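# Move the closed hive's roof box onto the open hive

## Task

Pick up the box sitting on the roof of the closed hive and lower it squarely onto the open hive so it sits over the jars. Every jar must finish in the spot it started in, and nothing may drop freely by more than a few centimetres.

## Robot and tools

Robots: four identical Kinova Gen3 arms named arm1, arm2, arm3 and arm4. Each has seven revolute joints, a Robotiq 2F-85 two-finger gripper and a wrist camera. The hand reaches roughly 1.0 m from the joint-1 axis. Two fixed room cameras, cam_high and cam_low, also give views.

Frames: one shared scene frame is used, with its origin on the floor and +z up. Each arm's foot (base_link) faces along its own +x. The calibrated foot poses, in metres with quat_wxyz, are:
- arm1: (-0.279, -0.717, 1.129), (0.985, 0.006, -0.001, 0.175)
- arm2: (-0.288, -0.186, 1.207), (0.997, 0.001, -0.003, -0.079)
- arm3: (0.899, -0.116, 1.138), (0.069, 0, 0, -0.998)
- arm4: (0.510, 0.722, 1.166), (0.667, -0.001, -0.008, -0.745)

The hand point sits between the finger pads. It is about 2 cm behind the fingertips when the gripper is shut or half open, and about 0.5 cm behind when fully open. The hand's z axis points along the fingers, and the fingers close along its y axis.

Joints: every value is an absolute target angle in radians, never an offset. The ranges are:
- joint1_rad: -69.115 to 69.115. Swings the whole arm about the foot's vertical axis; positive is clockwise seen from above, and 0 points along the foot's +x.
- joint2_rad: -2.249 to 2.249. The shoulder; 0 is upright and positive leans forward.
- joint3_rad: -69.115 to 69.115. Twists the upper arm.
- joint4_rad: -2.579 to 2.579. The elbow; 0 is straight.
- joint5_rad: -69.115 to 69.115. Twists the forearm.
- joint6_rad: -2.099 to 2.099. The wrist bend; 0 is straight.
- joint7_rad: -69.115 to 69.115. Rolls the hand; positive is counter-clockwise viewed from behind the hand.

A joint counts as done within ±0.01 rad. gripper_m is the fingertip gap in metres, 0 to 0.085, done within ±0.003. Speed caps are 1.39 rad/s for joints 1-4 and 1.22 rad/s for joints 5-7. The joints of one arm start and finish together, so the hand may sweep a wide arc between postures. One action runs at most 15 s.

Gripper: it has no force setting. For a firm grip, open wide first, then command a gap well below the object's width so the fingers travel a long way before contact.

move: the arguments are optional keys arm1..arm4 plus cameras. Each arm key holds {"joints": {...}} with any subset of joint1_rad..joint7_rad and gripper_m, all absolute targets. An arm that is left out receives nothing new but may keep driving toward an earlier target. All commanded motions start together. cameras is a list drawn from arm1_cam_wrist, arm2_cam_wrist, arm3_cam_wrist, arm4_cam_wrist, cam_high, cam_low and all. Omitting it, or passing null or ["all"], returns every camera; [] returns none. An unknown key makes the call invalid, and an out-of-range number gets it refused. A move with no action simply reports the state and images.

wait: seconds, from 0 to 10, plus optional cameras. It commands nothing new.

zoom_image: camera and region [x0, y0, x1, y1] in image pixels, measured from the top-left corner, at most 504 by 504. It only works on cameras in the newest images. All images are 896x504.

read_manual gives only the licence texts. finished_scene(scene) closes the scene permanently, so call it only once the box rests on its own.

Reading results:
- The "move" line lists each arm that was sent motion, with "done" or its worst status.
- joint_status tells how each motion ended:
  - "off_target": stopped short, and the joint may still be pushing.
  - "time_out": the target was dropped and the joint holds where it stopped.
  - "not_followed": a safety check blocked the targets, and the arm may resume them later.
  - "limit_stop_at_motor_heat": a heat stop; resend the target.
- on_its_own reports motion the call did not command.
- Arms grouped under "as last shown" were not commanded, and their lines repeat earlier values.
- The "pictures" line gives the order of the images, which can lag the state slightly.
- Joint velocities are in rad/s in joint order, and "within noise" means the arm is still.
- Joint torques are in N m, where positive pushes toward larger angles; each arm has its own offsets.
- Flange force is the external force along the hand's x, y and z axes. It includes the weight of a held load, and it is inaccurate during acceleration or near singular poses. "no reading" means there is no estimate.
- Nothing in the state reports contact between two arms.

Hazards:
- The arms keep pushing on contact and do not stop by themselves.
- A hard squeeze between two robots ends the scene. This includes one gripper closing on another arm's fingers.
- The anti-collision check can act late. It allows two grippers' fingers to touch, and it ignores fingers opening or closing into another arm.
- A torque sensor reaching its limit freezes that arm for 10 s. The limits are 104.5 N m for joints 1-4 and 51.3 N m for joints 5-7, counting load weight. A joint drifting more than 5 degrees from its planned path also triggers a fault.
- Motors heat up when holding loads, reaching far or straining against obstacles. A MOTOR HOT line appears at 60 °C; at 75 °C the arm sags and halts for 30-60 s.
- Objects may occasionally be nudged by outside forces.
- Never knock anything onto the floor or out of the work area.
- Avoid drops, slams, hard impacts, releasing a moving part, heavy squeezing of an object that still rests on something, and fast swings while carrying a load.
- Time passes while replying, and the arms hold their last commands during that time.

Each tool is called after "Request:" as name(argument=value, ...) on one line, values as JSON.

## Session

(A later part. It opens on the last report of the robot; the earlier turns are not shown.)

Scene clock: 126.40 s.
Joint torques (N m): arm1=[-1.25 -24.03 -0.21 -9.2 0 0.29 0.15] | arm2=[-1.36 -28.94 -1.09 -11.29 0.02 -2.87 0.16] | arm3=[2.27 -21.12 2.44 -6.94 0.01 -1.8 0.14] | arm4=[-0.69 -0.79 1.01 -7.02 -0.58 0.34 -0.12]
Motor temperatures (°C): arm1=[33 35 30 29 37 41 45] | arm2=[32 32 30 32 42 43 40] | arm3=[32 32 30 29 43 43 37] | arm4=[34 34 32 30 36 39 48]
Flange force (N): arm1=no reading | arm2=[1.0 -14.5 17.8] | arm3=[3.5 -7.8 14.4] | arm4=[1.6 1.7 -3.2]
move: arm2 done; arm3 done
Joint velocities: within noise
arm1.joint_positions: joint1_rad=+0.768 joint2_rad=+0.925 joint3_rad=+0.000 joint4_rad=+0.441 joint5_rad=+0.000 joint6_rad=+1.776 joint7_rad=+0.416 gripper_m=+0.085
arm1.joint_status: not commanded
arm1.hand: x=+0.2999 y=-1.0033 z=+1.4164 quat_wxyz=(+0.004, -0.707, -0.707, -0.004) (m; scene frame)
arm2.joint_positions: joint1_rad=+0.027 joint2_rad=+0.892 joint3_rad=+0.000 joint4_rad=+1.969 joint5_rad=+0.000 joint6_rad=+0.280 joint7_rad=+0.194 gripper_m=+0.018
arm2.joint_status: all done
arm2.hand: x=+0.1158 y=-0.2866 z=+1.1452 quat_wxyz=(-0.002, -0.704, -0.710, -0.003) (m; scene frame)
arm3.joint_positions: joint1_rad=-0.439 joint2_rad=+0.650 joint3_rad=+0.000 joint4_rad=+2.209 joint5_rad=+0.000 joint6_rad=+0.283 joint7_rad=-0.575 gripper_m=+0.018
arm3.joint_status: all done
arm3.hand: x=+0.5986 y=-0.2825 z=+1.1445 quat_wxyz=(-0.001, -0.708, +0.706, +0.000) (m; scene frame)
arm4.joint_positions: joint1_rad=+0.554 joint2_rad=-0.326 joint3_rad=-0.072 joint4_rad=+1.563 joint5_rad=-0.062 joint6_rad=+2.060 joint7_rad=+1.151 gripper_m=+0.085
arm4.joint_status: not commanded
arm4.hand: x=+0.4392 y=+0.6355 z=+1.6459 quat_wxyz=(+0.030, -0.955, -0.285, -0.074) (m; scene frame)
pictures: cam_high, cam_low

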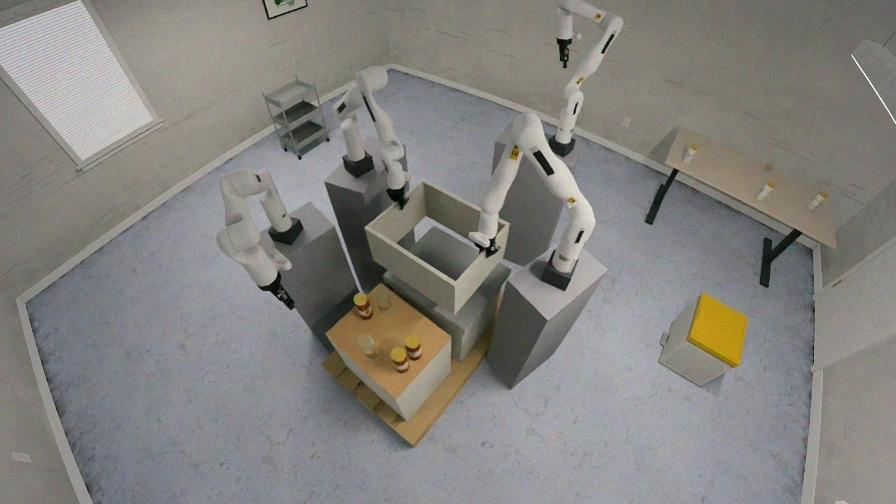

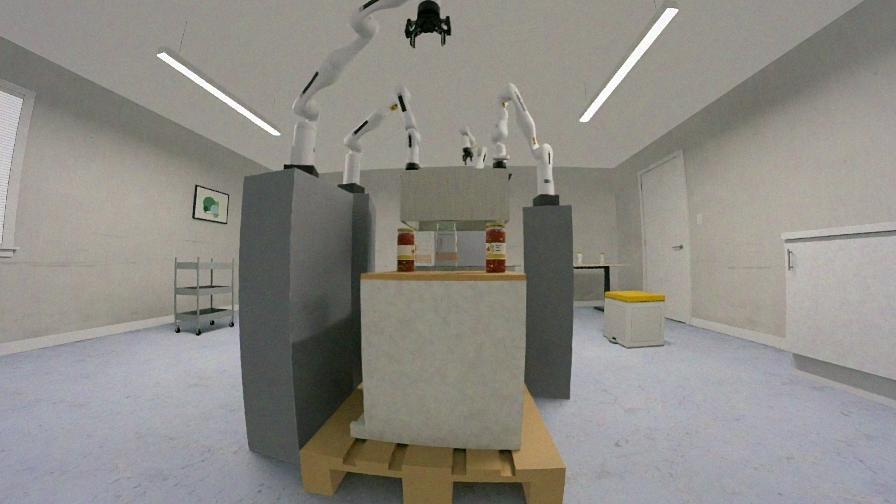

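Request:
move(arm2={"joints":{"joint1_rad":0.2109,"joint2_rad":0.9107,"joint4_rad":1.887,"joint6_rad":0.3439,"joint7_rad":0.3701}}, arm3={"joints":{"joint1_rad":-0.6154,"joint2_rad":0.6976,"joint4_rad":2.0432,"joint6_rad":0.4008,"joint7_rad":-0.7603}}, cameras=[])

Request:
move(arm2={"joints":{"joint1_rad":0.3731,"joint2_rad":0.9451,"joint4_rad":1.7567,"joint6_rad":0.4398,"joint7_rad":0.5239}}, arm3={"joints":{"joint1_rad":-0.7472,"joint2_rad":0.7678,"joint4_rad":1.8342,"joint6_rad":0.5396,"joint7_rad":-0.9005}}, cameras=[])

Request:
move(arm2={"joints":{"joint1_rad":0.5102,"joint2_rad":0.9988,"joint4_rad":1.5799,"joint6_rad":0.5629,"joint7_rad":0.6526}}, arm3={"joints":{"joint1_rad":-0.8456,"joint2_rad":0.8623,"joint4_rad":1.5818,"joint6_rad":0.6975,"joint7_rad":-1.0073}}, cameras=[])

Request:
move(arm2={"joints":{"joint1_rad":0.624,"joint2_rad":1.0756,"joint4_rad":1.3533,"joint6_rad":0.7127,"joint7_rad":0.758}}, arm3={"joints":{"joint1_rad":-0.9204,"joint2_rad":0.9849,"joint4_rad":1.2739,"joint6_rad":0.8828,"joint7_rad":-1.0905}}, cameras=[])

Request:
move(arm2={"joints":{"joint1_rad":0.7179,"joint2_rad":1.1851,"joint4_rad":1.0594,"joint6_rad":0.8971,"joint7_rad":0.8435}}, arm3={"joints":{"joint1_rad":-0.9785,"joint2_rad":1.1565,"joint4_rad":0.8622,"joint6_rad":1.1229,"joint7_rad":-1.157}})

Request:
zoom_image(camera="cam_low", region=[340, 150, 540, 300])

Request:
zoom_image(camera="cam_high", region=[300, 200, 480, 410])

Scene clock: 147.47 s.
Joint torques (N m): arm1=[-1.29 -24.05 -0.12 -9.17 -0.01 0.25 0.14] | arm2=[-2.15 -30.47 -2.06 -12.98 -0.32 -3.37 -0.03] | arm3=[3.9 -24.28 4.27 -8.78 0.45 -2.09 0.13] | arm4=[-0.66 -0.84 1.01 -7.04 -0.61 0.35 -0.14]
Motor temperatures (°C): arm1=[33 35 30 29 37 41 45] | arm2=[32 32 30 33 42 43 40] | arm3=[32 33 30 29 43 43 37] | arm4=[34 34 32 30 36 39 48]
Flange force (N): arm1=no reading | arm2=[2.2 -16.2 17.3] | arm3=[4.4 -10.5 15.5] | arm4=[1.4 1.7 -3.2]
move: arm2 done; arm3 done
Joint velocities: within noise
arm1.joint_positions: joint1_rad=+0.768 joint2_rad=+0.925 joint3_rad=+0.000 joint4_rad=+0.441 joint5_rad=+0.000 joint6_rad=+1.776 joint7_rad=+0.416 gripper_m=+0.085
arm1.joint_status: not commanded
arm1.hand: x=+0.2999 y=-1.0033 z=+1.4164 quat_wxyz=(+0.004, -0.707, -0.707, -0.004) (m; scene frame)
arm2.joint_positions: joint1_rad=+0.211 joint2_rad=+0.911 joint3_rad=+0.000 joint4_rad=+1.887 joint5_rad=+0.000 joint6_rad=+0.344 joint7_rad=+0.370 gripper_m=+0.018
arm2.joint_status: all done
arm2.hand: x=+0.1128 y=-0.3672 z=+1.1451 quat_wxyz=(-0.002, -0.707, -0.707, -0.003) (m; scene frame)
arm3.joint_positions: joint1_rad=-0.615 joint2_rad=+0.698 joint3_rad=+0.000 joint4_rad=+2.043 joint5_rad=+0.000 joint6_rad=+0.401 joint7_rad=-0.760 gripper_m=+0.018
arm3.joint_status: all done
arm3.hand: x=+0.5955 y=-0.3673 z=+1.1447 quat_wxyz=(-0.001, -0.705, +0.709, +0.000) (m; scene frame)
arm4: as last shown
pictures: none
No camera images: "cameras" was empty.

Scene clock: 148.70 s.
Joint torques (N m): arm1=[-1.34 -24.03 -0.23 -9.19 -0.04 0.3 0.13] | arm2=[-3 -32.18 -2.86 -13.98 -0.5 -3.33 -0.01] | arm3=[5.01 -27.55 5.13 -9.86 0.8 -1.96 0.03] | arm4=[-0.69 -0.86 1.01 -7 -0.61 0.3 -0.15]
Motor temperatures (°C): arm1=[33 35 30 29 37 41 45] | arm2=[32 32 30 33 42 43 40] | arm3=[32 33 30 29 43 43 37] | arm4=[34 34 32 30 36 39 48]
Flange force (N): arm1=no reading | arm2=[3.4 -16.3 17.1] | arm3=[4.8 -10.5 16.1] | arm4=[1.4 1.7 -3.5]
move: arm2 done; arm3 done
Joint velocities: within noise
arm1.joint_positions: joint1_rad=+0.768 joint2_rad=+0.925 joint3_rad=+0.000 joint4_rad=+0.441 joint5_rad=+0.000 joint6_rad=+1.776 joint7_rad=+0.416 gripper_m=+0.085
arm1.joint_status: not commanded
arm1.hand: x=+0.2999 y=-1.0033 z=+1.4164 quat_wxyz=(+0.004, -0.707, -0.707, -0.004) (m; scene frame)
arm2.joint_positions: joint1_rad=+0.373 joint2_rad=+0.945 joint3_rad=+0.000 joint4_rad=+1.757 joint5_rad=+0.000 joint6_rad=+0.440 joint7_rad=+0.524 gripper_m=+0.018
arm2.joint_status: all done
arm2.hand: x=+0.1097 y=-0.4479 z=+1.1449 quat_wxyz=(-0.002, -0.710, -0.704, -0.003) (m; scene frame)
arm3.joint_positions: joint1_rad=-0.747 joint2_rad=+0.768 joint3_rad=+0.000 joint4_rad=+1.834 joint5_rad=+0.000 joint6_rad=+0.540 joint7_rad=-0.900 gripper_m=+0.018
arm3.joint_status: all done
arm3.hand: x=+0.5926 y=-0.4521 z=+1.1447 quat_wxyz=(-0.001, -0.702, +0.712, +0.000) (m; scene frame)
arm4: as last shown
pictures: none
No camera images: "cameras" was empty.

Scene clock: 150.03 s.
Joint torques (N m): arm1=[-1.27 -24.03 -0.17 -9.19 -0.01 0.27 0.17] | arm2=[-4.31 -34.61 -4.3 -15.31 -1.03 -3.31 0] | arm3=[6.58 -30.95 6.21 -11.04 1.42 -1.77 0.05] | arm4=[-0.65 -0.81 1.02 -7.01 -0.58 0.35 -0.1]
Motor temperatures (°C): arm1=[33 35 30 29 37 41 45] | arm2=[32 32 30 33 42 43 40] | arm3=[32 33 30 29 43 43 37] | arm4=[34 34 32 30 36 39 48]
Flange force (N): arm1=no reading | arm2=[4.1 -17.2 17.2] | arm3=[5.8 -11.5 16.1] | arm4=[1.6 1.9 -3.3]
move: arm2 done; arm3 done
Joint velocities: within noise
arm1.joint_positions: joint1_rad=+0.768 joint2_rad=+0.925 joint3_rad=+0.000 joint4_rad=+0.441 joint5_rad=+0.000 joint6_rad=+1.776 joint7_rad=+0.416 gripper_m=+0.085
arm1.joint_status: not commanded
arm1.hand: x=+0.2999 y=-1.0033 z=+1.4164 quat_wxyz=(+0.004, -0.707, -0.707, -0.004) (m; scene frame)
arm2.joint_positions: joint1_rad=+0.510 joint2_rad=+0.999 joint3_rad=+0.000 joint4_rad=+1.580 joint5_rad=+0.000 joint6_rad=+0.563 joint7_rad=+0.653 gripper_m=+0.018
arm2.joint_status: all done
arm2.hand: x=+0.1066 y=-0.5287 z=+1.1446 quat_wxyz=(-0.001, -0.713, -0.701, -0.003) (m; scene frame)
arm3.joint_positions: joint1_rad=-0.846 joint2_rad=+0.862 joint3_rad=+0.000 joint4_rad=+1.582 joint5_rad=+0.000 joint6_rad=+0.697 joint7_rad=-1.007 gripper_m=+0.018
arm3.joint_status: all done
arm3.hand: x=+0.5896 y=-0.5369 z=+1.1446 quat_wxyz=(-0.001, -0.699, +0.715, +0.000) (m; scene frame)
arm4: as last shown
pictures: none
No camera images: "cameras" was empty.

Scene clock: 151.47 s.
Joint torques (N m): arm1=[-1.32 -24.07 -0.15 -9.16 -0.06 0.24 0.12] | arm2=[-4.88 -37.12 -4.55 -16.26 -1.38 -3.02 -0.01] | arm3=[7.19 -34.58 6.26 -12 1.75 -1.46 0.04] | arm4=[-0.79 -0.8 1.09 -7.02 -0.63 0.38 -0.11]
Motor temperatures (°C): arm1=[33 36 30 29 37 41 45] | arm2=[32 32 30 33 42 43 40] | arm3=[32 33 30 29 43 43 37] | arm4=[34 34 32 30 36 39 48]
Flange force (N): arm1=no reading | arm2=[5.6 -16.8 17.2] | arm3=[6.7 -10.2 16.2] | arm4=[1.6 2.0 -3.1]
move: arm2 done; arm3 done
Joint velocities: within noise
arm1.joint_positions: joint1_rad=+0.768 joint2_rad=+0.925 joint3_rad=+0.000 joint4_rad=+0.441 joint5_rad=+0.000 joint6_rad=+1.776 joint7_rad=+0.416 gripper_m=+0.085
arm1.joint_status: not commanded
arm1.hand: x=+0.2999 y=-1.0033 z=+1.4164 quat_wxyz=(+0.004, -0.707, -0.707, -0.004) (m; scene frame)
arm2.joint_positions: joint1_rad=+0.624 joint2_rad=+1.076 joint3_rad=+0.000 joint4_rad=+1.353 joint5_rad=+0.000 joint6_rad=+0.713 joint7_rad=+0.758 gripper_m=+0.018
arm2.joint_status: all done
arm2.hand: x=+0.1037 y=-0.6094 z=+1.1447 quat_wxyz=(-0.002, -0.716, -0.698, -0.003) (m; scene frame)
arm3.joint_positions: joint1_rad=-0.920 joint2_rad=+0.985 joint3_rad=+0.000 joint4_rad=+1.274 joint5_rad=+0.000 joint6_rad=+0.883 joint7_rad=-1.091 gripper_m=+0.018
arm3.joint_status: all done
arm3.hand: x=+0.5866 y=-0.6216 z=+1.1449 quat_wxyz=(-0.001, -0.696, +0.718, +0.000) (m; scene frame)
arm4: as last shown
pictures: none
No camera images: "cameras" was empty.

Scene clock: 153.07 s.
Joint torques (N m): arm1=[-1.26 -24.03 -0.18 -9.24 0 0.3 0.12] | arm2=[-5.15 -39.79 -4.25 -17.07 -1.58 -2.61 0.06] | arm3=[7.36 -38.52 5.44 -13.12 1.92 -1.2 0.05] | arm4=[-0.73 -0.83 1.1 -6.89 -0.59 0.36 -0.09]
Motor temperatures (°C): arm1=[33 36 30 29 37 41 45] | arm2=[32 33 30 33 42 43 40] | arm3=[32 33 30 29 43 43 37] | arm4=[34 34 32 30 36 39 48]
Flange force (N): arm1=no reading | arm2=[7.5 -16.2 17.1] | arm3=[9.1 -7.9 16.3] | arm4=[1.5 2.2 -3.7]
move: arm2 done; arm3 done
Joint velocities: within noise
arm1.joint_positions: joint1_rad=+0.768 joint2_rad=+0.925 joint3_rad=+0.000 joint4_rad=+0.441 joint5_rad=+0.000 joint6_rad=+1.776 joint7_rad=+0.416 gripper_m=+0.085
arm1.joint_status: not commanded
arm1.hand: x=+0.2999 y=-1.0033 z=+1.4164 quat_wxyz=(+0.004, -0.707, -0.707, -0.004) (m; scene frame)
arm2.joint_positions: joint1_rad=+0.718 joint2_rad=+1.185 joint3_rad=+0.000 joint4_rad=+1.059 joint5_rad=+0.000 joint6_rad=+0.897 joint7_rad=+0.843 gripper_m=+0.018
arm2.joint_status: all done
arm2.hand: x=+0.1005 y=-0.6901 z=+1.1446 quat_wxyz=(-0.001, -0.719, -0.695, -0.003) (m; scene frame)
arm3.joint_positions: joint1_rad=-0.978 joint2_rad=+1.157 joint3_rad=+0.000 joint4_rad=+0.862 joint5_rad=+0.000 joint6_rad=+1.123 joint7_rad=-1.157 gripper_m=+0.018
arm3.joint_status: all done
arm3.hand: x=+0.5836 y=-0.7064 z=+1.1452 quat_wxyz=(-0.001, -0.693, +0.721, +0.000) (m; scene frame)
arm4: as last shown
pictures: arm1_cam_wrist, arm2_cam_wrist, arm3_cam_wrist, arm4_cam_wrist, cam_high, cam_low

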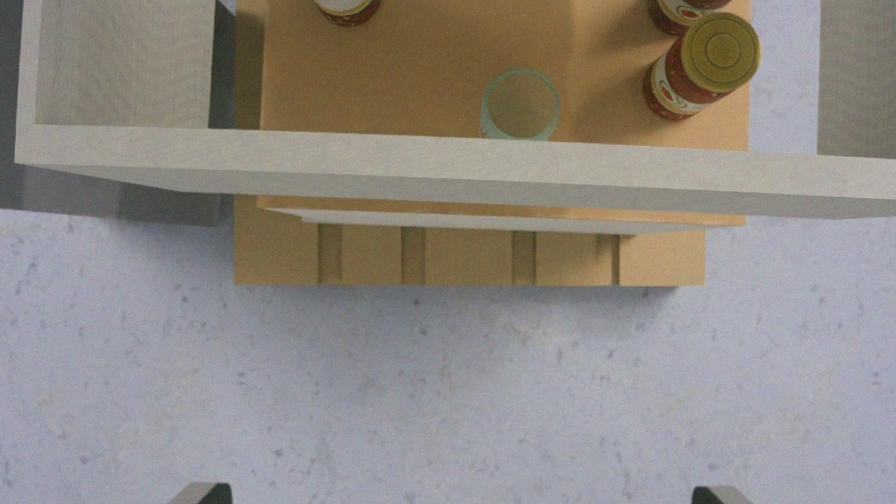

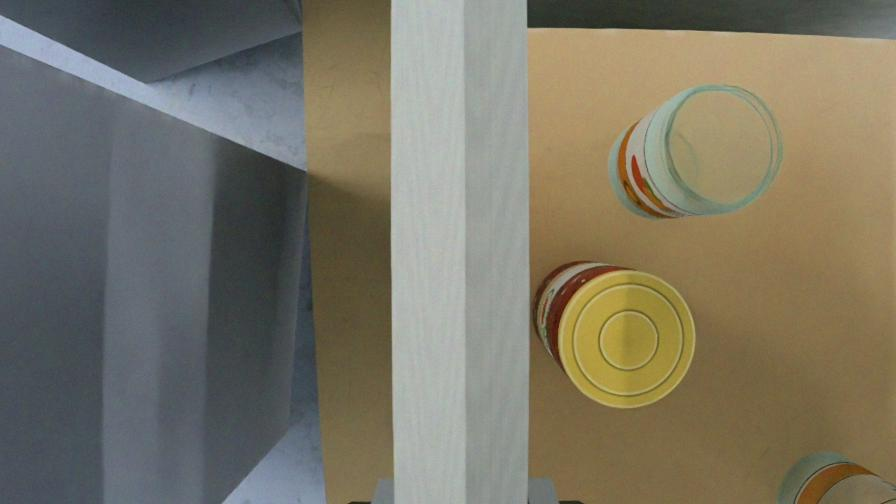

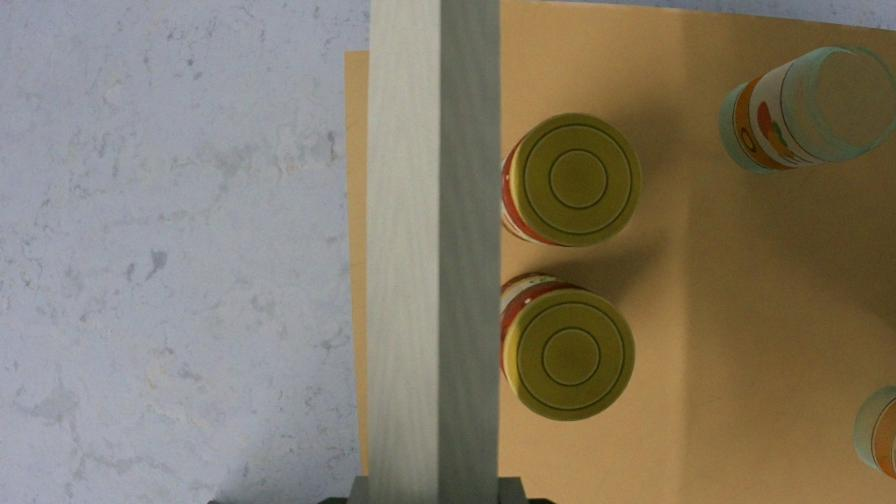

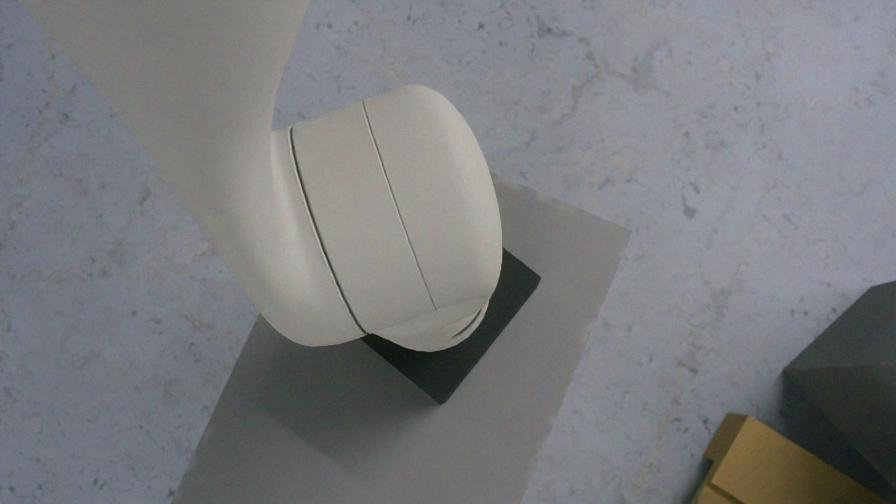

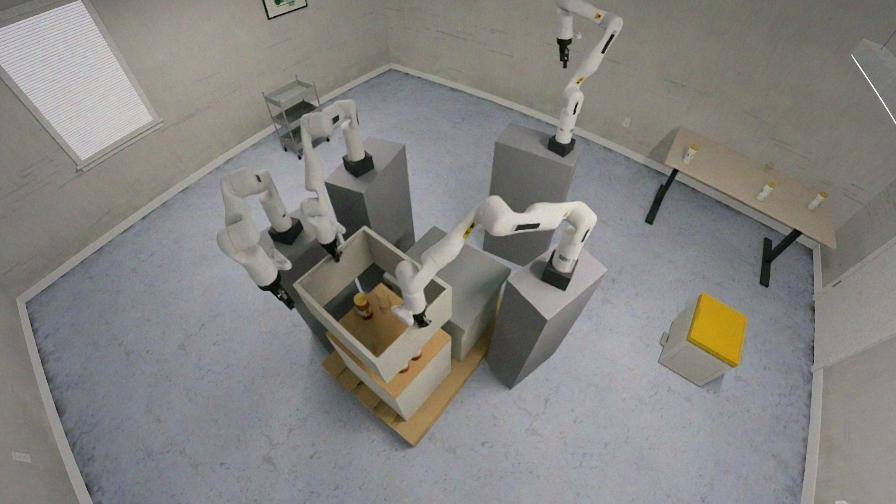

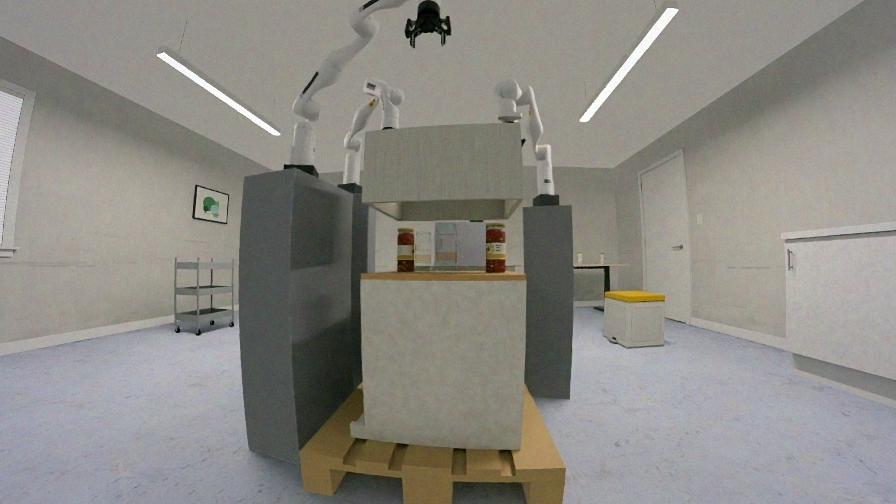

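Scaled by 2.520 from the camera's 896x504 image, which has a finer 1280x720 frame.

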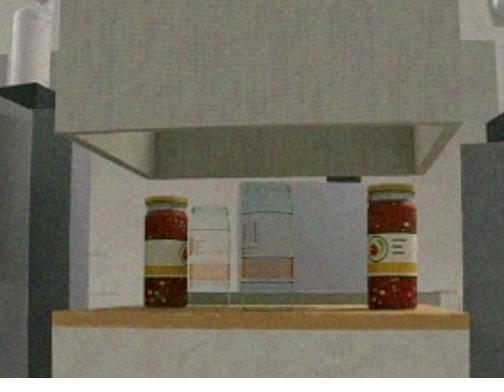

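Scaled by 2.400 from the camera's 896x504 image, which has a finer 1280x720 frame.

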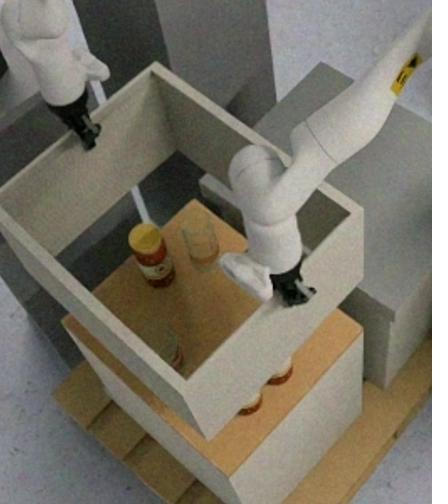

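Request:
move(arm2={"joints":{"joint1_rad":0.7218,"joint2_rad":1.3089,"joint4_rad":1.0007,"joint6_rad":0.832,"joint7_rad":0.8474}}, arm3={"joints":{"joint1_rad":-0.9813,"joint2_rad":1.2635,"joint4_rad":0.839,"joint6_rad":1.0391,"joint7_rad":-1.1598}}, cameras=[])

Request:
move(arm2={"joints":{"joint2_rad":1.4289,"joint4_rad":0.9271,"joint6_rad":0.7856}}, arm3={"joints":{"joint2_rad":1.3678,"joint4_rad":0.8002,"joint6_rad":0.9736}}, cameras=[])

Request:
move(arm2={"joints":{"joint2_rad":1.5625,"joint4_rad":0.8127,"joint6_rad":0.7664}}, arm3={"joints":{"joint2_rad":1.4874,"joint4_rad":0.7203,"joint6_rad":0.9339}}, cameras=["arm1_cam_wrist","cam_low","cam_high"])

Request:
zoom_image(camera="cam_low", region=[350, 180, 530, 300])

Request:
zoom_image(camera="arm1_cam_wrist", region=[140, 140, 320, 260])

Request:
zoom_image(camera="arm1_cam_wrist", region=[680, 140, 860, 260])

Request:
zoom_image(camera="cam_high", region=[300, 220, 480, 420])

Scene clock: 190.23 s.
Joint torques (N m): arm1=[-1.24 -24.03 -0.15 -9.22 0.01 0.32 0.14] | arm2=[-4.21 -40.69 -3.29 -16.15 -1.13 -2.36 0.05] | arm3=[6.12 -39.15 4.36 -12.5 1.3 -1.17 0.1] | arm4=[-0.71 -0.84 1 -6.9 -0.58 0.36 -0.15]
Motor temperatures (°C): arm1=[33 36 30 29 37 41 45] | arm2=[32 35 30 33 42 43 40] | arm3=[32 35 30 29 43 43 37] | arm4=[34 34 32 30 36 39 48]
Flange force (N): arm1=no reading | arm2=[7.8 -14.4 16.7] | arm3=[9.2 -5.8 17.1] | arm4=[1.3 1.7 -3.7]
move: arm2 done; arm3 done
Joint velocities: within noise
arm1.joint_positions: joint1_rad=+0.768 joint2_rad=+0.925 joint3_rad=+0.000 joint4_rad=+0.441 joint5_rad=+0.000 joint6_rad=+1.776 joint7_rad=+0.416 gripper_m=+0.085
arm1.joint_status: not commanded
arm1.hand: x=+0.2999 y=-1.0033 z=+1.4164 quat_wxyz=(+0.004, -0.707, -0.707, -0.004) (m; scene frame)
arm2.joint_positions: joint1_rad=+0.722 joint2_rad=+1.309 joint3_rad=+0.000 joint4_rad=+1.001 joint5_rad=+0.000 joint6_rad=+0.832 joint7_rad=+0.847 gripper_m=+0.018
arm2.joint_status: all done
arm2.hand: x=+0.1009 y=-0.6940 z=+1.0797 quat_wxyz=(-0.001, -0.719, -0.695, -0.003) (m; scene frame)
arm3.joint_positions: joint1_rad=-0.981 joint2_rad=+1.263 joint3_rad=+0.000 joint4_rad=+0.839 joint5_rad=+0.000 joint6_rad=+1.039 joint7_rad=-1.160 gripper_m=+0.018
arm3.joint_status: all done
arm3.hand: x=+0.5837 y=-0.7105 z=+1.0799 quat_wxyz=(-0.001, -0.693, +0.721, +0.000) (m; scene frame)
arm4: as last shown
pictures: none
No camera images: "cameras" was empty.

Scene clock: 191.23 s.
Joint torques (N m): arm1=[-1.31 -23.97 -0.18 -9.19 0.03 0.3 0.12] | arm2=[-4.47 -41.1 -3.43 -15.64 -1.12 -2.35 0.05] | arm3=[6.37 -39.5 4.56 -12.15 1.38 -1.16 0.09] | arm4=[-0.63 -0.83 1.09 -7.04 -0.61 0.33 -0.13]
Motor temperatures (°C): arm1=[33 36 30 29 37 41 45] | arm2=[32 35 30 33 42 43 40] | arm3=[32 35 30 29 43 43 37] | arm4=[34 34 32 30 36 39 48]
Flange force (N): arm1=no reading | arm2=[7.8 -14.8 15.5] | arm3=[8.9 -6.4 17.8] | arm4=[1.6 1.9 -3.2]
move: arm2 done; arm3 done
Joint velocities: within noise
arm1.joint_positions: joint1_rad=+0.768 joint2_rad=+0.925 joint3_rad=+0.000 joint4_rad=+0.441 joint5_rad=+0.000 joint6_rad=+1.776 joint7_rad=+0.416 gripper_m=+0.085
arm1.joint_status: not commanded
arm1.hand: x=+0.2999 y=-1.0033 z=+1.4164 quat_wxyz=(+0.004, -0.707, -0.707, -0.004) (m; scene frame)
arm2.joint_positions: joint1_rad=+0.722 joint2_rad=+1.429 joint3_rad=+0.000 joint4_rad=+0.927 joint5_rad=+0.000 joint6_rad=+0.786 joint7_rad=+0.847 gripper_m=+0.018
arm2.joint_status: all done
arm2.hand: x=+0.1014 y=-0.6939 z=+1.0197 quat_wxyz=(-0.001, -0.719, -0.695, -0.003) (m; scene frame)
arm3.joint_positions: joint1_rad=-0.981 joint2_rad=+1.368 joint3_rad=+0.000 joint4_rad=+0.800 joint5_rad=+0.000 joint6_rad=+0.974 joint7_rad=-1.160 gripper_m=+0.018
arm3.joint_status: all done
arm3.hand: x=+0.5836 y=-0.7106 z=+1.0200 quat_wxyz=(-0.001, -0.693, +0.721, +0.000) (m; scene frame)
arm4: as last shown
pictures: none
No camera images: "cameras" was empty.

Scene clock: 192.27 s.
Joint torques (N m): arm1=[-1.29 -24.06 -0.23 -9.22 0.01 0.28 0.15] | arm2=[-4.17 -40.62 -2.96 -14.94 -0.98 -2.09 0.09] | arm3=[5.94 -40.02 4.21 -11.8 1.19 -1.06 0.02] | arm4=[-0.66 -0.76 1.06 -7.03 -0.61 0.27 -0.16]
Motor temperatures (°C): arm1=[33 36 30 29 37 41 45] | arm2=[32 35 30 33 42 43 40] | arm3=[32 35 30 29 43 43 37] | arm4=[34 34 32 30 36 39 48]
Flange force (N): arm1=no reading | arm2=[8.6 -14.9 13.3] | arm3=[9.8 -5.1 19.3] | arm4=[1.7 1.7 -3.4]
move: arm2 done; arm3 done
Joint velocities: within noise
arm1.joint_positions: joint1_rad=+0.768 joint2_rad=+0.925 joint3_rad=+0.000 joint4_rad=+0.441 joint5_rad=+0.000 joint6_rad=+1.776 joint7_rad=+0.416 gripper_m=+0.085
arm1.joint_status: not commanded
arm1.hand: x=+0.2999 y=-1.0033 z=+1.4164 quat_wxyz=(+0.004, -0.707, -0.707, -0.004) (m; scene frame)
arm2.joint_positions: joint1_rad=+0.722 joint2_rad=+1.562 joint3_rad=+0.000 joint4_rad=+0.813 joint5_rad=+0.000 joint6_rad=+0.766 joint7_rad=+0.847 gripper_m=+0.018
arm2.joint_status: all done
arm2.hand: x=+0.1016 y=-0.6938 z=+0.9595 quat_wxyz=(-0.001, -0.719, -0.695, -0.003) (m; scene frame)
arm3.joint_positions: joint1_rad=-0.981 joint2_rad=+1.487 joint3_rad=+0.000 joint4_rad=+0.720 joint5_rad=+0.000 joint6_rad=+0.934 joint7_rad=-1.160 gripper_m=+0.018
arm3.joint_status: all done
arm3.hand: x=+0.5836 y=-0.7106 z=+0.9601 quat_wxyz=(-0.001, -0.693, +0.721, +0.000) (m; scene frame)
arm4.joint_positions: joint1_rad=+0.554 joint2_rad=-0.326 joint3_rad=-0.072 joint4_rad=+1.563 joint5_rad=-0.062 joint6_rad=+2.060 joint7_rad=+1.151 gripper_m=+0.085
arm4.joint_status: not commanded
arm4.hand: x=+0.4392 y=+0.6355 z=+1.6459 quat_wxyz=(+0.030, -0.955, -0.285, -0.074) (m; scene frame)
pictures: arm1_cam_wrist, cam_high, cam_low

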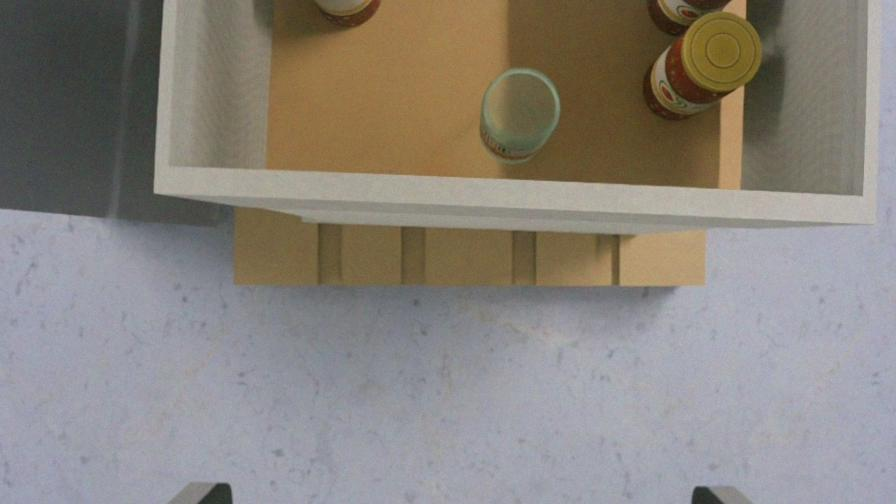

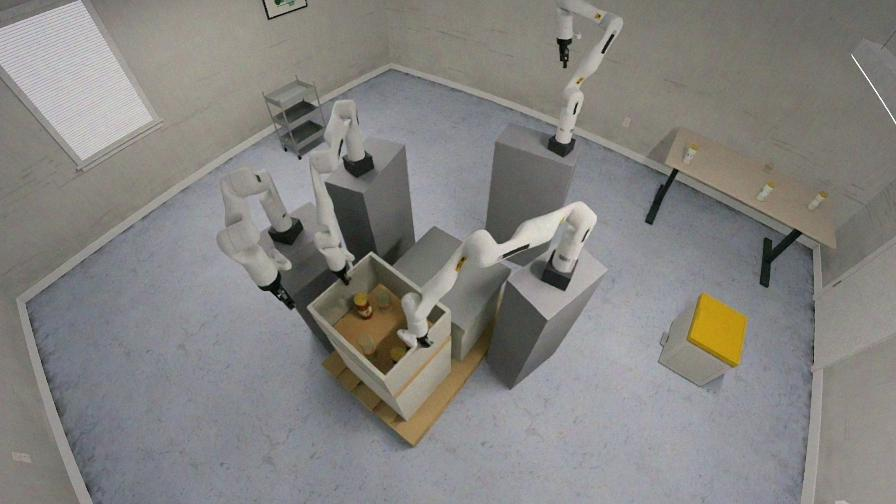

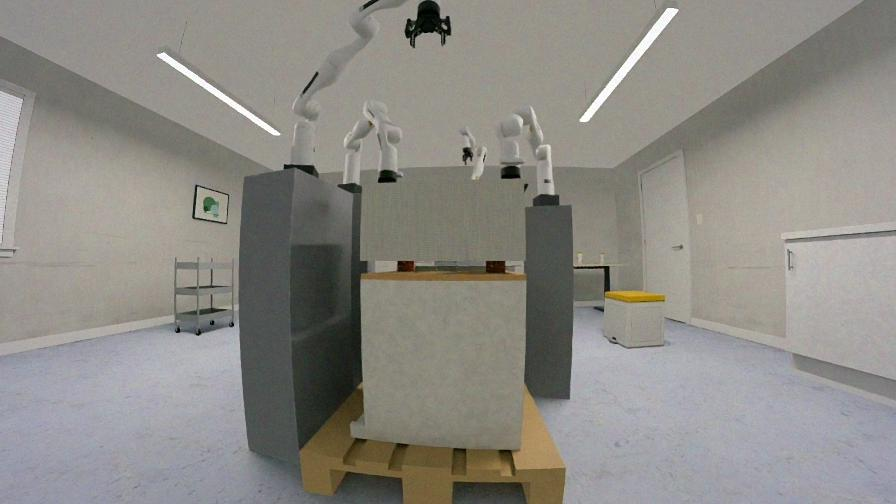

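Scaled by 2.800 from the camera's 896x504 image, which has a finer 1280x720 frame.

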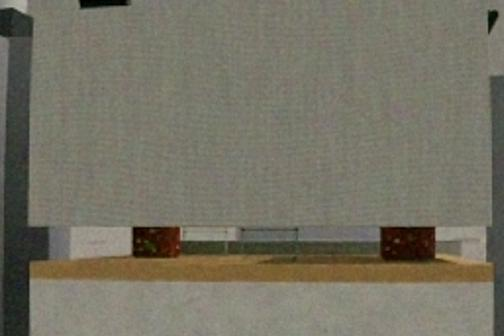

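Scaled by 2.800 from the camera's 896x504 image, which has a finer 1280x720 frame.

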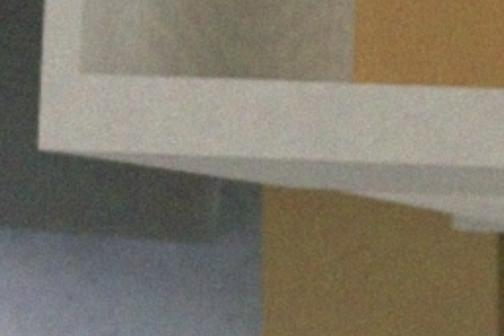

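Scaled by 2.800 from the camera's 896x504 image, which has a finer 1280x720 frame.

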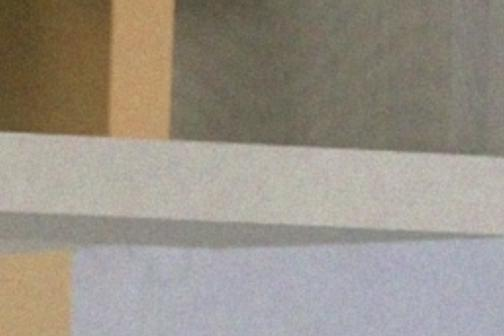

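Scaled by 2.520 from the camera's 896x504 image, which has a finer 1280x720 frame.

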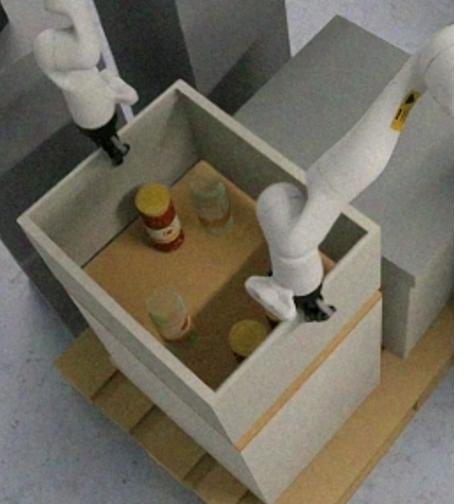

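Request:
move(arm2={"joints":{"joint1_rad":0.7209,"joint2_rad":1.6213,"joint4_rad":0.7549,"joint6_rad":0.7654,"joint7_rad":0.8515}}, arm3={"joints":{"joint1_rad":-0.9792,"joint2_rad":1.5346,"joint4_rad":0.6935,"joint6_rad":0.9135,"joint7_rad":-1.1527}}, cameras=[])

Request:
move(arm2={"joints":{"joint2_rad":1.6597,"joint4_rad":0.7116,"joint6_rad":0.7703}}, arm3={"joints":{"joint2_rad":1.5696,"joint4_rad":0.6598,"joint6_rad":0.9122}}, cameras=["arm1_cam_wrist","cam_low","cam_high"])

Request:
zoom_image(camera="cam_low", region=[350, 180, 530, 300])

Request:
zoom_image(camera="arm1_cam_wrist", region=[180, 160, 300, 240])

Request:
zoom_image(camera="arm1_cam_wrist", region=[680, 180, 800, 260])

Request:
zoom_image(camera="cam_high", region=[300, 220, 480, 420])

Scene clock: 221.63 s.
Joint torques (N m): arm1=[-1.33 -24.11 -0.18 -9.15 -0.04 0.29 0.14] | arm2=[-4.34 -40.78 -2.95 -14.91 -0.96 -2.06 0.13] | arm3=[5.83 -40.04 4.16 -11.72 1.18 -1.1 0.09] | arm4=[-0.69 -0.83 1.01 -6.99 -0.57 0.34 -0.1]
Motor temperatures (°C): arm1=[33 37 30 29 37 41 45] | arm2=[32 36 30 33 42 43 40] | arm3=[32 37 30 30 43 43 37] | arm4=[34 34 32 30 36 39 48]
Flange force (N): arm1=no reading | arm2=[8.9 -15.3 12.9] | arm3=[9.7 -5.0 19.7] | arm4=[1.5 1.9 -3.4]
move: arm2 done; arm3 done
Joint velocities: within noise
arm1.joint_positions: joint1_rad=+0.768 joint2_rad=+0.925 joint3_rad=+0.000 joint4_rad=+0.441 joint5_rad=+0.000 joint6_rad=+1.776 joint7_rad=+0.416 gripper_m=+0.085
arm1.joint_status: not commanded
arm1.hand: x=+0.2999 y=-1.0033 z=+1.4164 quat_wxyz=(+0.004, -0.707, -0.707, -0.004) (m; scene frame)
arm2.joint_positions: joint1_rad=+0.721 joint2_rad=+1.621 joint3_rad=+0.000 joint4_rad=+0.755 joint5_rad=+0.000 joint6_rad=+0.765 joint7_rad=+0.851 gripper_m=+0.018
arm2.joint_status: all done
arm2.hand: x=+0.1017 y=-0.6928 z=+0.9345 quat_wxyz=(-0.001, -0.717, -0.697, -0.003) (m; scene frame)
arm3.joint_positions: joint1_rad=-0.979 joint2_rad=+1.535 joint3_rad=+0.000 joint4_rad=+0.694 joint5_rad=+0.000 joint6_rad=+0.914 joint7_rad=-1.153 gripper_m=+0.018
arm3.joint_status: all done
arm3.hand: x=+0.5835 y=-0.7076 z=+0.9351 quat_wxyz=(-0.001, -0.695, +0.719, +0.000) (m; scene frame)
arm4: as last shown
pictures: none
No camera images: "cameras" was empty.

Scene clock: 222.37 s.
Joint torques (N m): arm1=[-1.27 -24.06 -0.17 -9.19 0 0.3 0.17] | arm2=[-4.59 -40.76 -3.15 -14.94 -1.09 -2.04 0.17] | arm3=[6.04 -39.74 4.24 -11.5 1.38 -1.04 0.16] | arm4=[-0.71 -0.81 1.05 -6.91 -0.64 0.37 -0.12]
Motor temperatures (°C): arm1=[33 37 30 29 37 41 45] | arm2=[32 36 30 33 42 43 40] | arm3=[32 37 30 30 43 43 37] | arm4=[34 34 32 30 36 39 48]
Flange force (N): arm1=no reading | arm2=[9.3 -16.0 12.2] | arm3=[10.6 -5.1 19.7] | arm4=[1.4 1.9 -3.6]
move: arm2 done; arm3 done
Joint velocities: within noise
arm1.joint_positions: joint1_rad=+0.768 joint2_rad=+0.925 joint3_rad=+0.000 joint4_rad=+0.441 joint5_rad=+0.000 joint6_rad=+1.776 joint7_rad=+0.416 gripper_m=+0.085
arm1.joint_status: not commanded
arm1.hand: x=+0.2999 y=-1.0033 z=+1.4164 quat_wxyz=(+0.004, -0.707, -0.707, -0.004) (m; scene frame)
arm2.joint_positions: joint1_rad=+0.721 joint2_rad=+1.660 joint3_rad=+0.000 joint4_rad=+0.712 joint5_rad=+0.000 joint6_rad=+0.770 joint7_rad=+0.851 gripper_m=+0.018
arm2.joint_status: all done
arm2.hand: x=+0.1018 y=-0.6927 z=+0.9195 quat_wxyz=(-0.001, -0.717, -0.697, -0.003) (m; scene frame)
arm3.joint_positions: joint1_rad=-0.979 joint2_rad=+1.570 joint3_rad=+0.000 joint4_rad=+0.660 joint5_rad=+0.000 joint6_rad=+0.912 joint7_rad=-1.153 gripper_m=+0.018
arm3.joint_status: all done
arm3.hand: x=+0.5834 y=-0.7076 z=+0.9201 quat_wxyz=(-0.001, -0.695, +0.719, +0.000) (m; scene frame)
arm4: as last shown
pictures: arm1_cam_wrist, cam_high, cam_low

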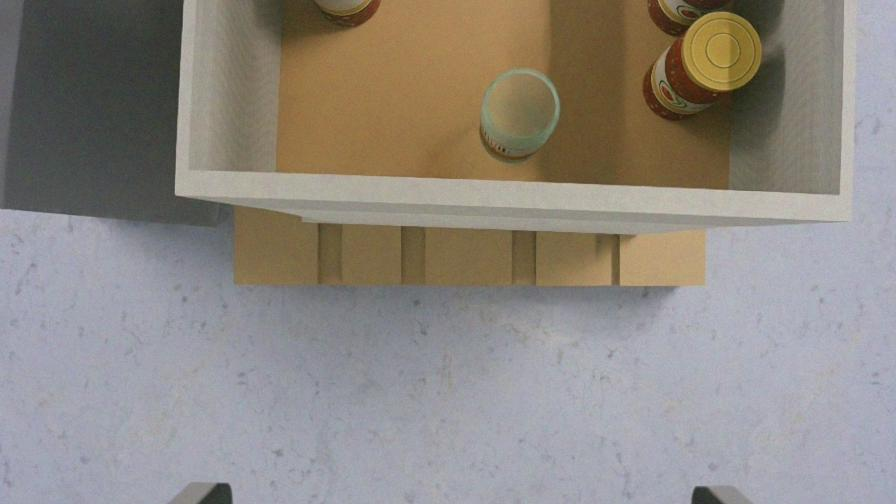

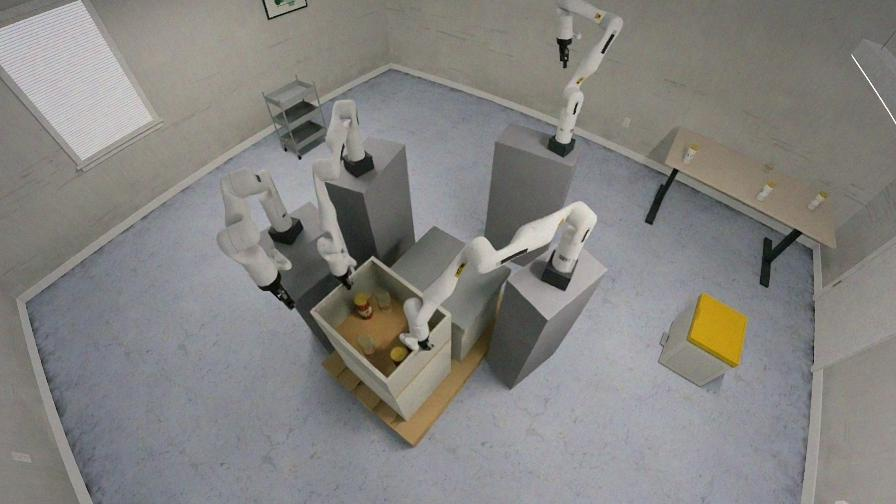

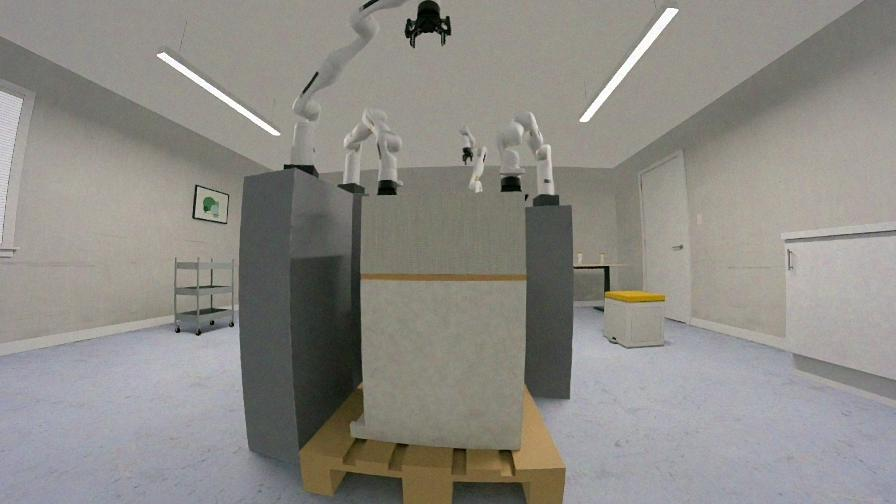

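Scaled by 2.800 from the camera's 896x504 image, which has a finer 1280x720 frame.

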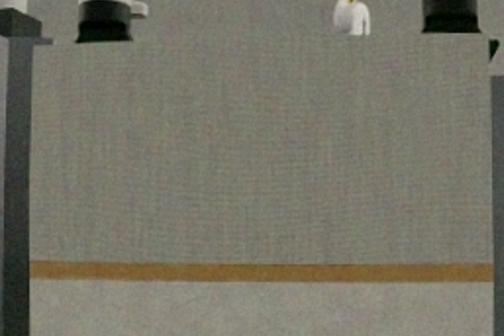

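Scaled by 4.200 from the camera's 896x504 image, which has a finer 1280x720 frame.

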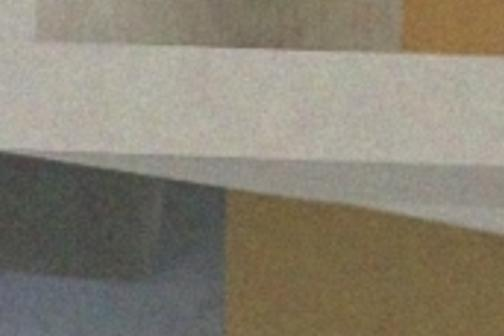

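Scaled by 4.200 from the camera's 896x504 image, which has a finer 1280x720 frame.

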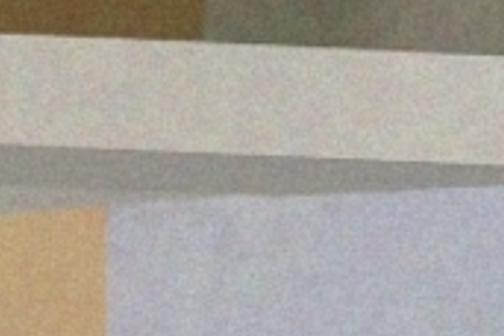

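Scaled by 2.520 from the camera's 896x504 image, which has a finer 1280x720 frame.

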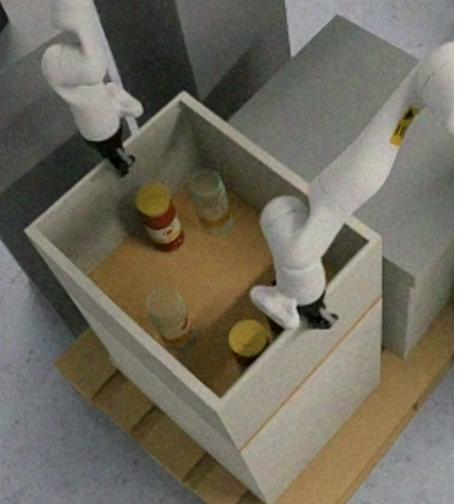

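Request:
move(arm2={"joints":{"joint2_rad":1.6728,"joint4_rad":0.6965,"joint6_rad":0.7723}}, arm3={"joints":{"joint2_rad":1.5813,"joint4_rad":0.648,"joint6_rad":0.9123}}, cameras=["cam_low"])

Request:
zoom_image(camera="cam_low", region=[350, 180, 530, 300])

Scene clock: 227.33 s.
Joint torques (N m): arm1=[-1.3 -24.08 -0.15 -9.21 -0.03 0.29 0.14] | arm2=[-9.29 -12.03 -8.2 -14.97 -2.91 -11.06 0.3] | arm3=[10.56 -12.84 7.9 -6.42 3.62 -5.36 0.25] | arm4=[-0.66 -0.76 1.07 -7.01 -0.61 0.3 -0.11]
Motor temperatures (°C): arm1=[33 37 30 29 37 41 45] | arm2=[32 37 30 33 42 43 40] | arm3=[32 37 30 30 43 43 37] | arm4=[34 34 32 30 36 39 48]
Flange force (N): arm1=no reading | arm2=[28.0 -40.3 -59.7] | arm3=[-3.1 -19.4 -32.3] | arm4=[1.7 1.9 -3.4]
move: arm2 done; arm3 done
Joint velocities: within noise
arm1.joint_positions: joint1_rad=+0.768 joint2_rad=+0.925 joint3_rad=+0.000 joint4_rad=+0.441 joint5_rad=+0.000 joint6_rad=+1.776 joint7_rad=+0.416 gripper_m=+0.085
arm1.joint_status: not commanded
arm1.hand: x=+0.2999 y=-1.0033 z=+1.4164 quat_wxyz=(+0.004, -0.707, -0.707, -0.004) (m; scene frame)
arm2.joint_positions: joint1_rad=+0.721 joint2_rad=+1.673 joint3_rad=+0.000 joint4_rad=+0.697 joint5_rad=+0.000 joint6_rad=+0.772 joint7_rad=+0.851 gripper_m=+0.018
arm2.joint_status: all done
arm2.hand: x=+0.1018 y=-0.6928 z=+0.9145 quat_wxyz=(-0.001, -0.717, -0.697, -0.003) (m; scene frame)
arm3.joint_positions: joint1_rad=-0.979 joint2_rad=+1.581 joint3_rad=+0.000 joint4_rad=+0.648 joint5_rad=+0.000 joint6_rad=+0.912 joint7_rad=-1.153 gripper_m=+0.018
arm3.joint_status: all done
arm3.hand: x=+0.5835 y=-0.7077 z=+0.9153 quat_wxyz=(-0.001, -0.695, +0.719, +0.000) (m; scene frame)
arm4: as last shown
pictures: cam_low

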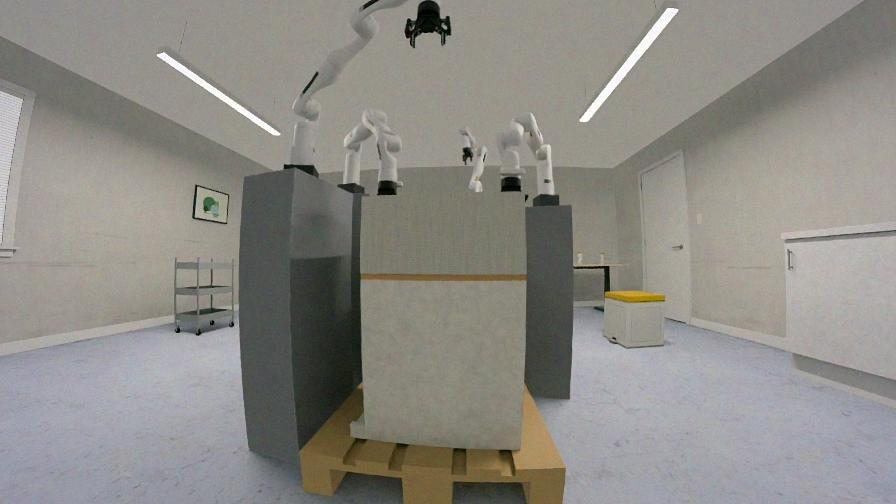

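Scaled by 2.800 from the camera's 896x504 image, which has a finer 1280x720 frame.

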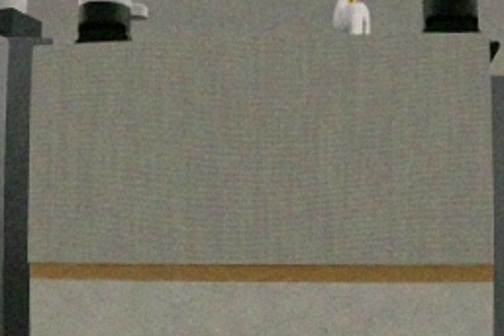

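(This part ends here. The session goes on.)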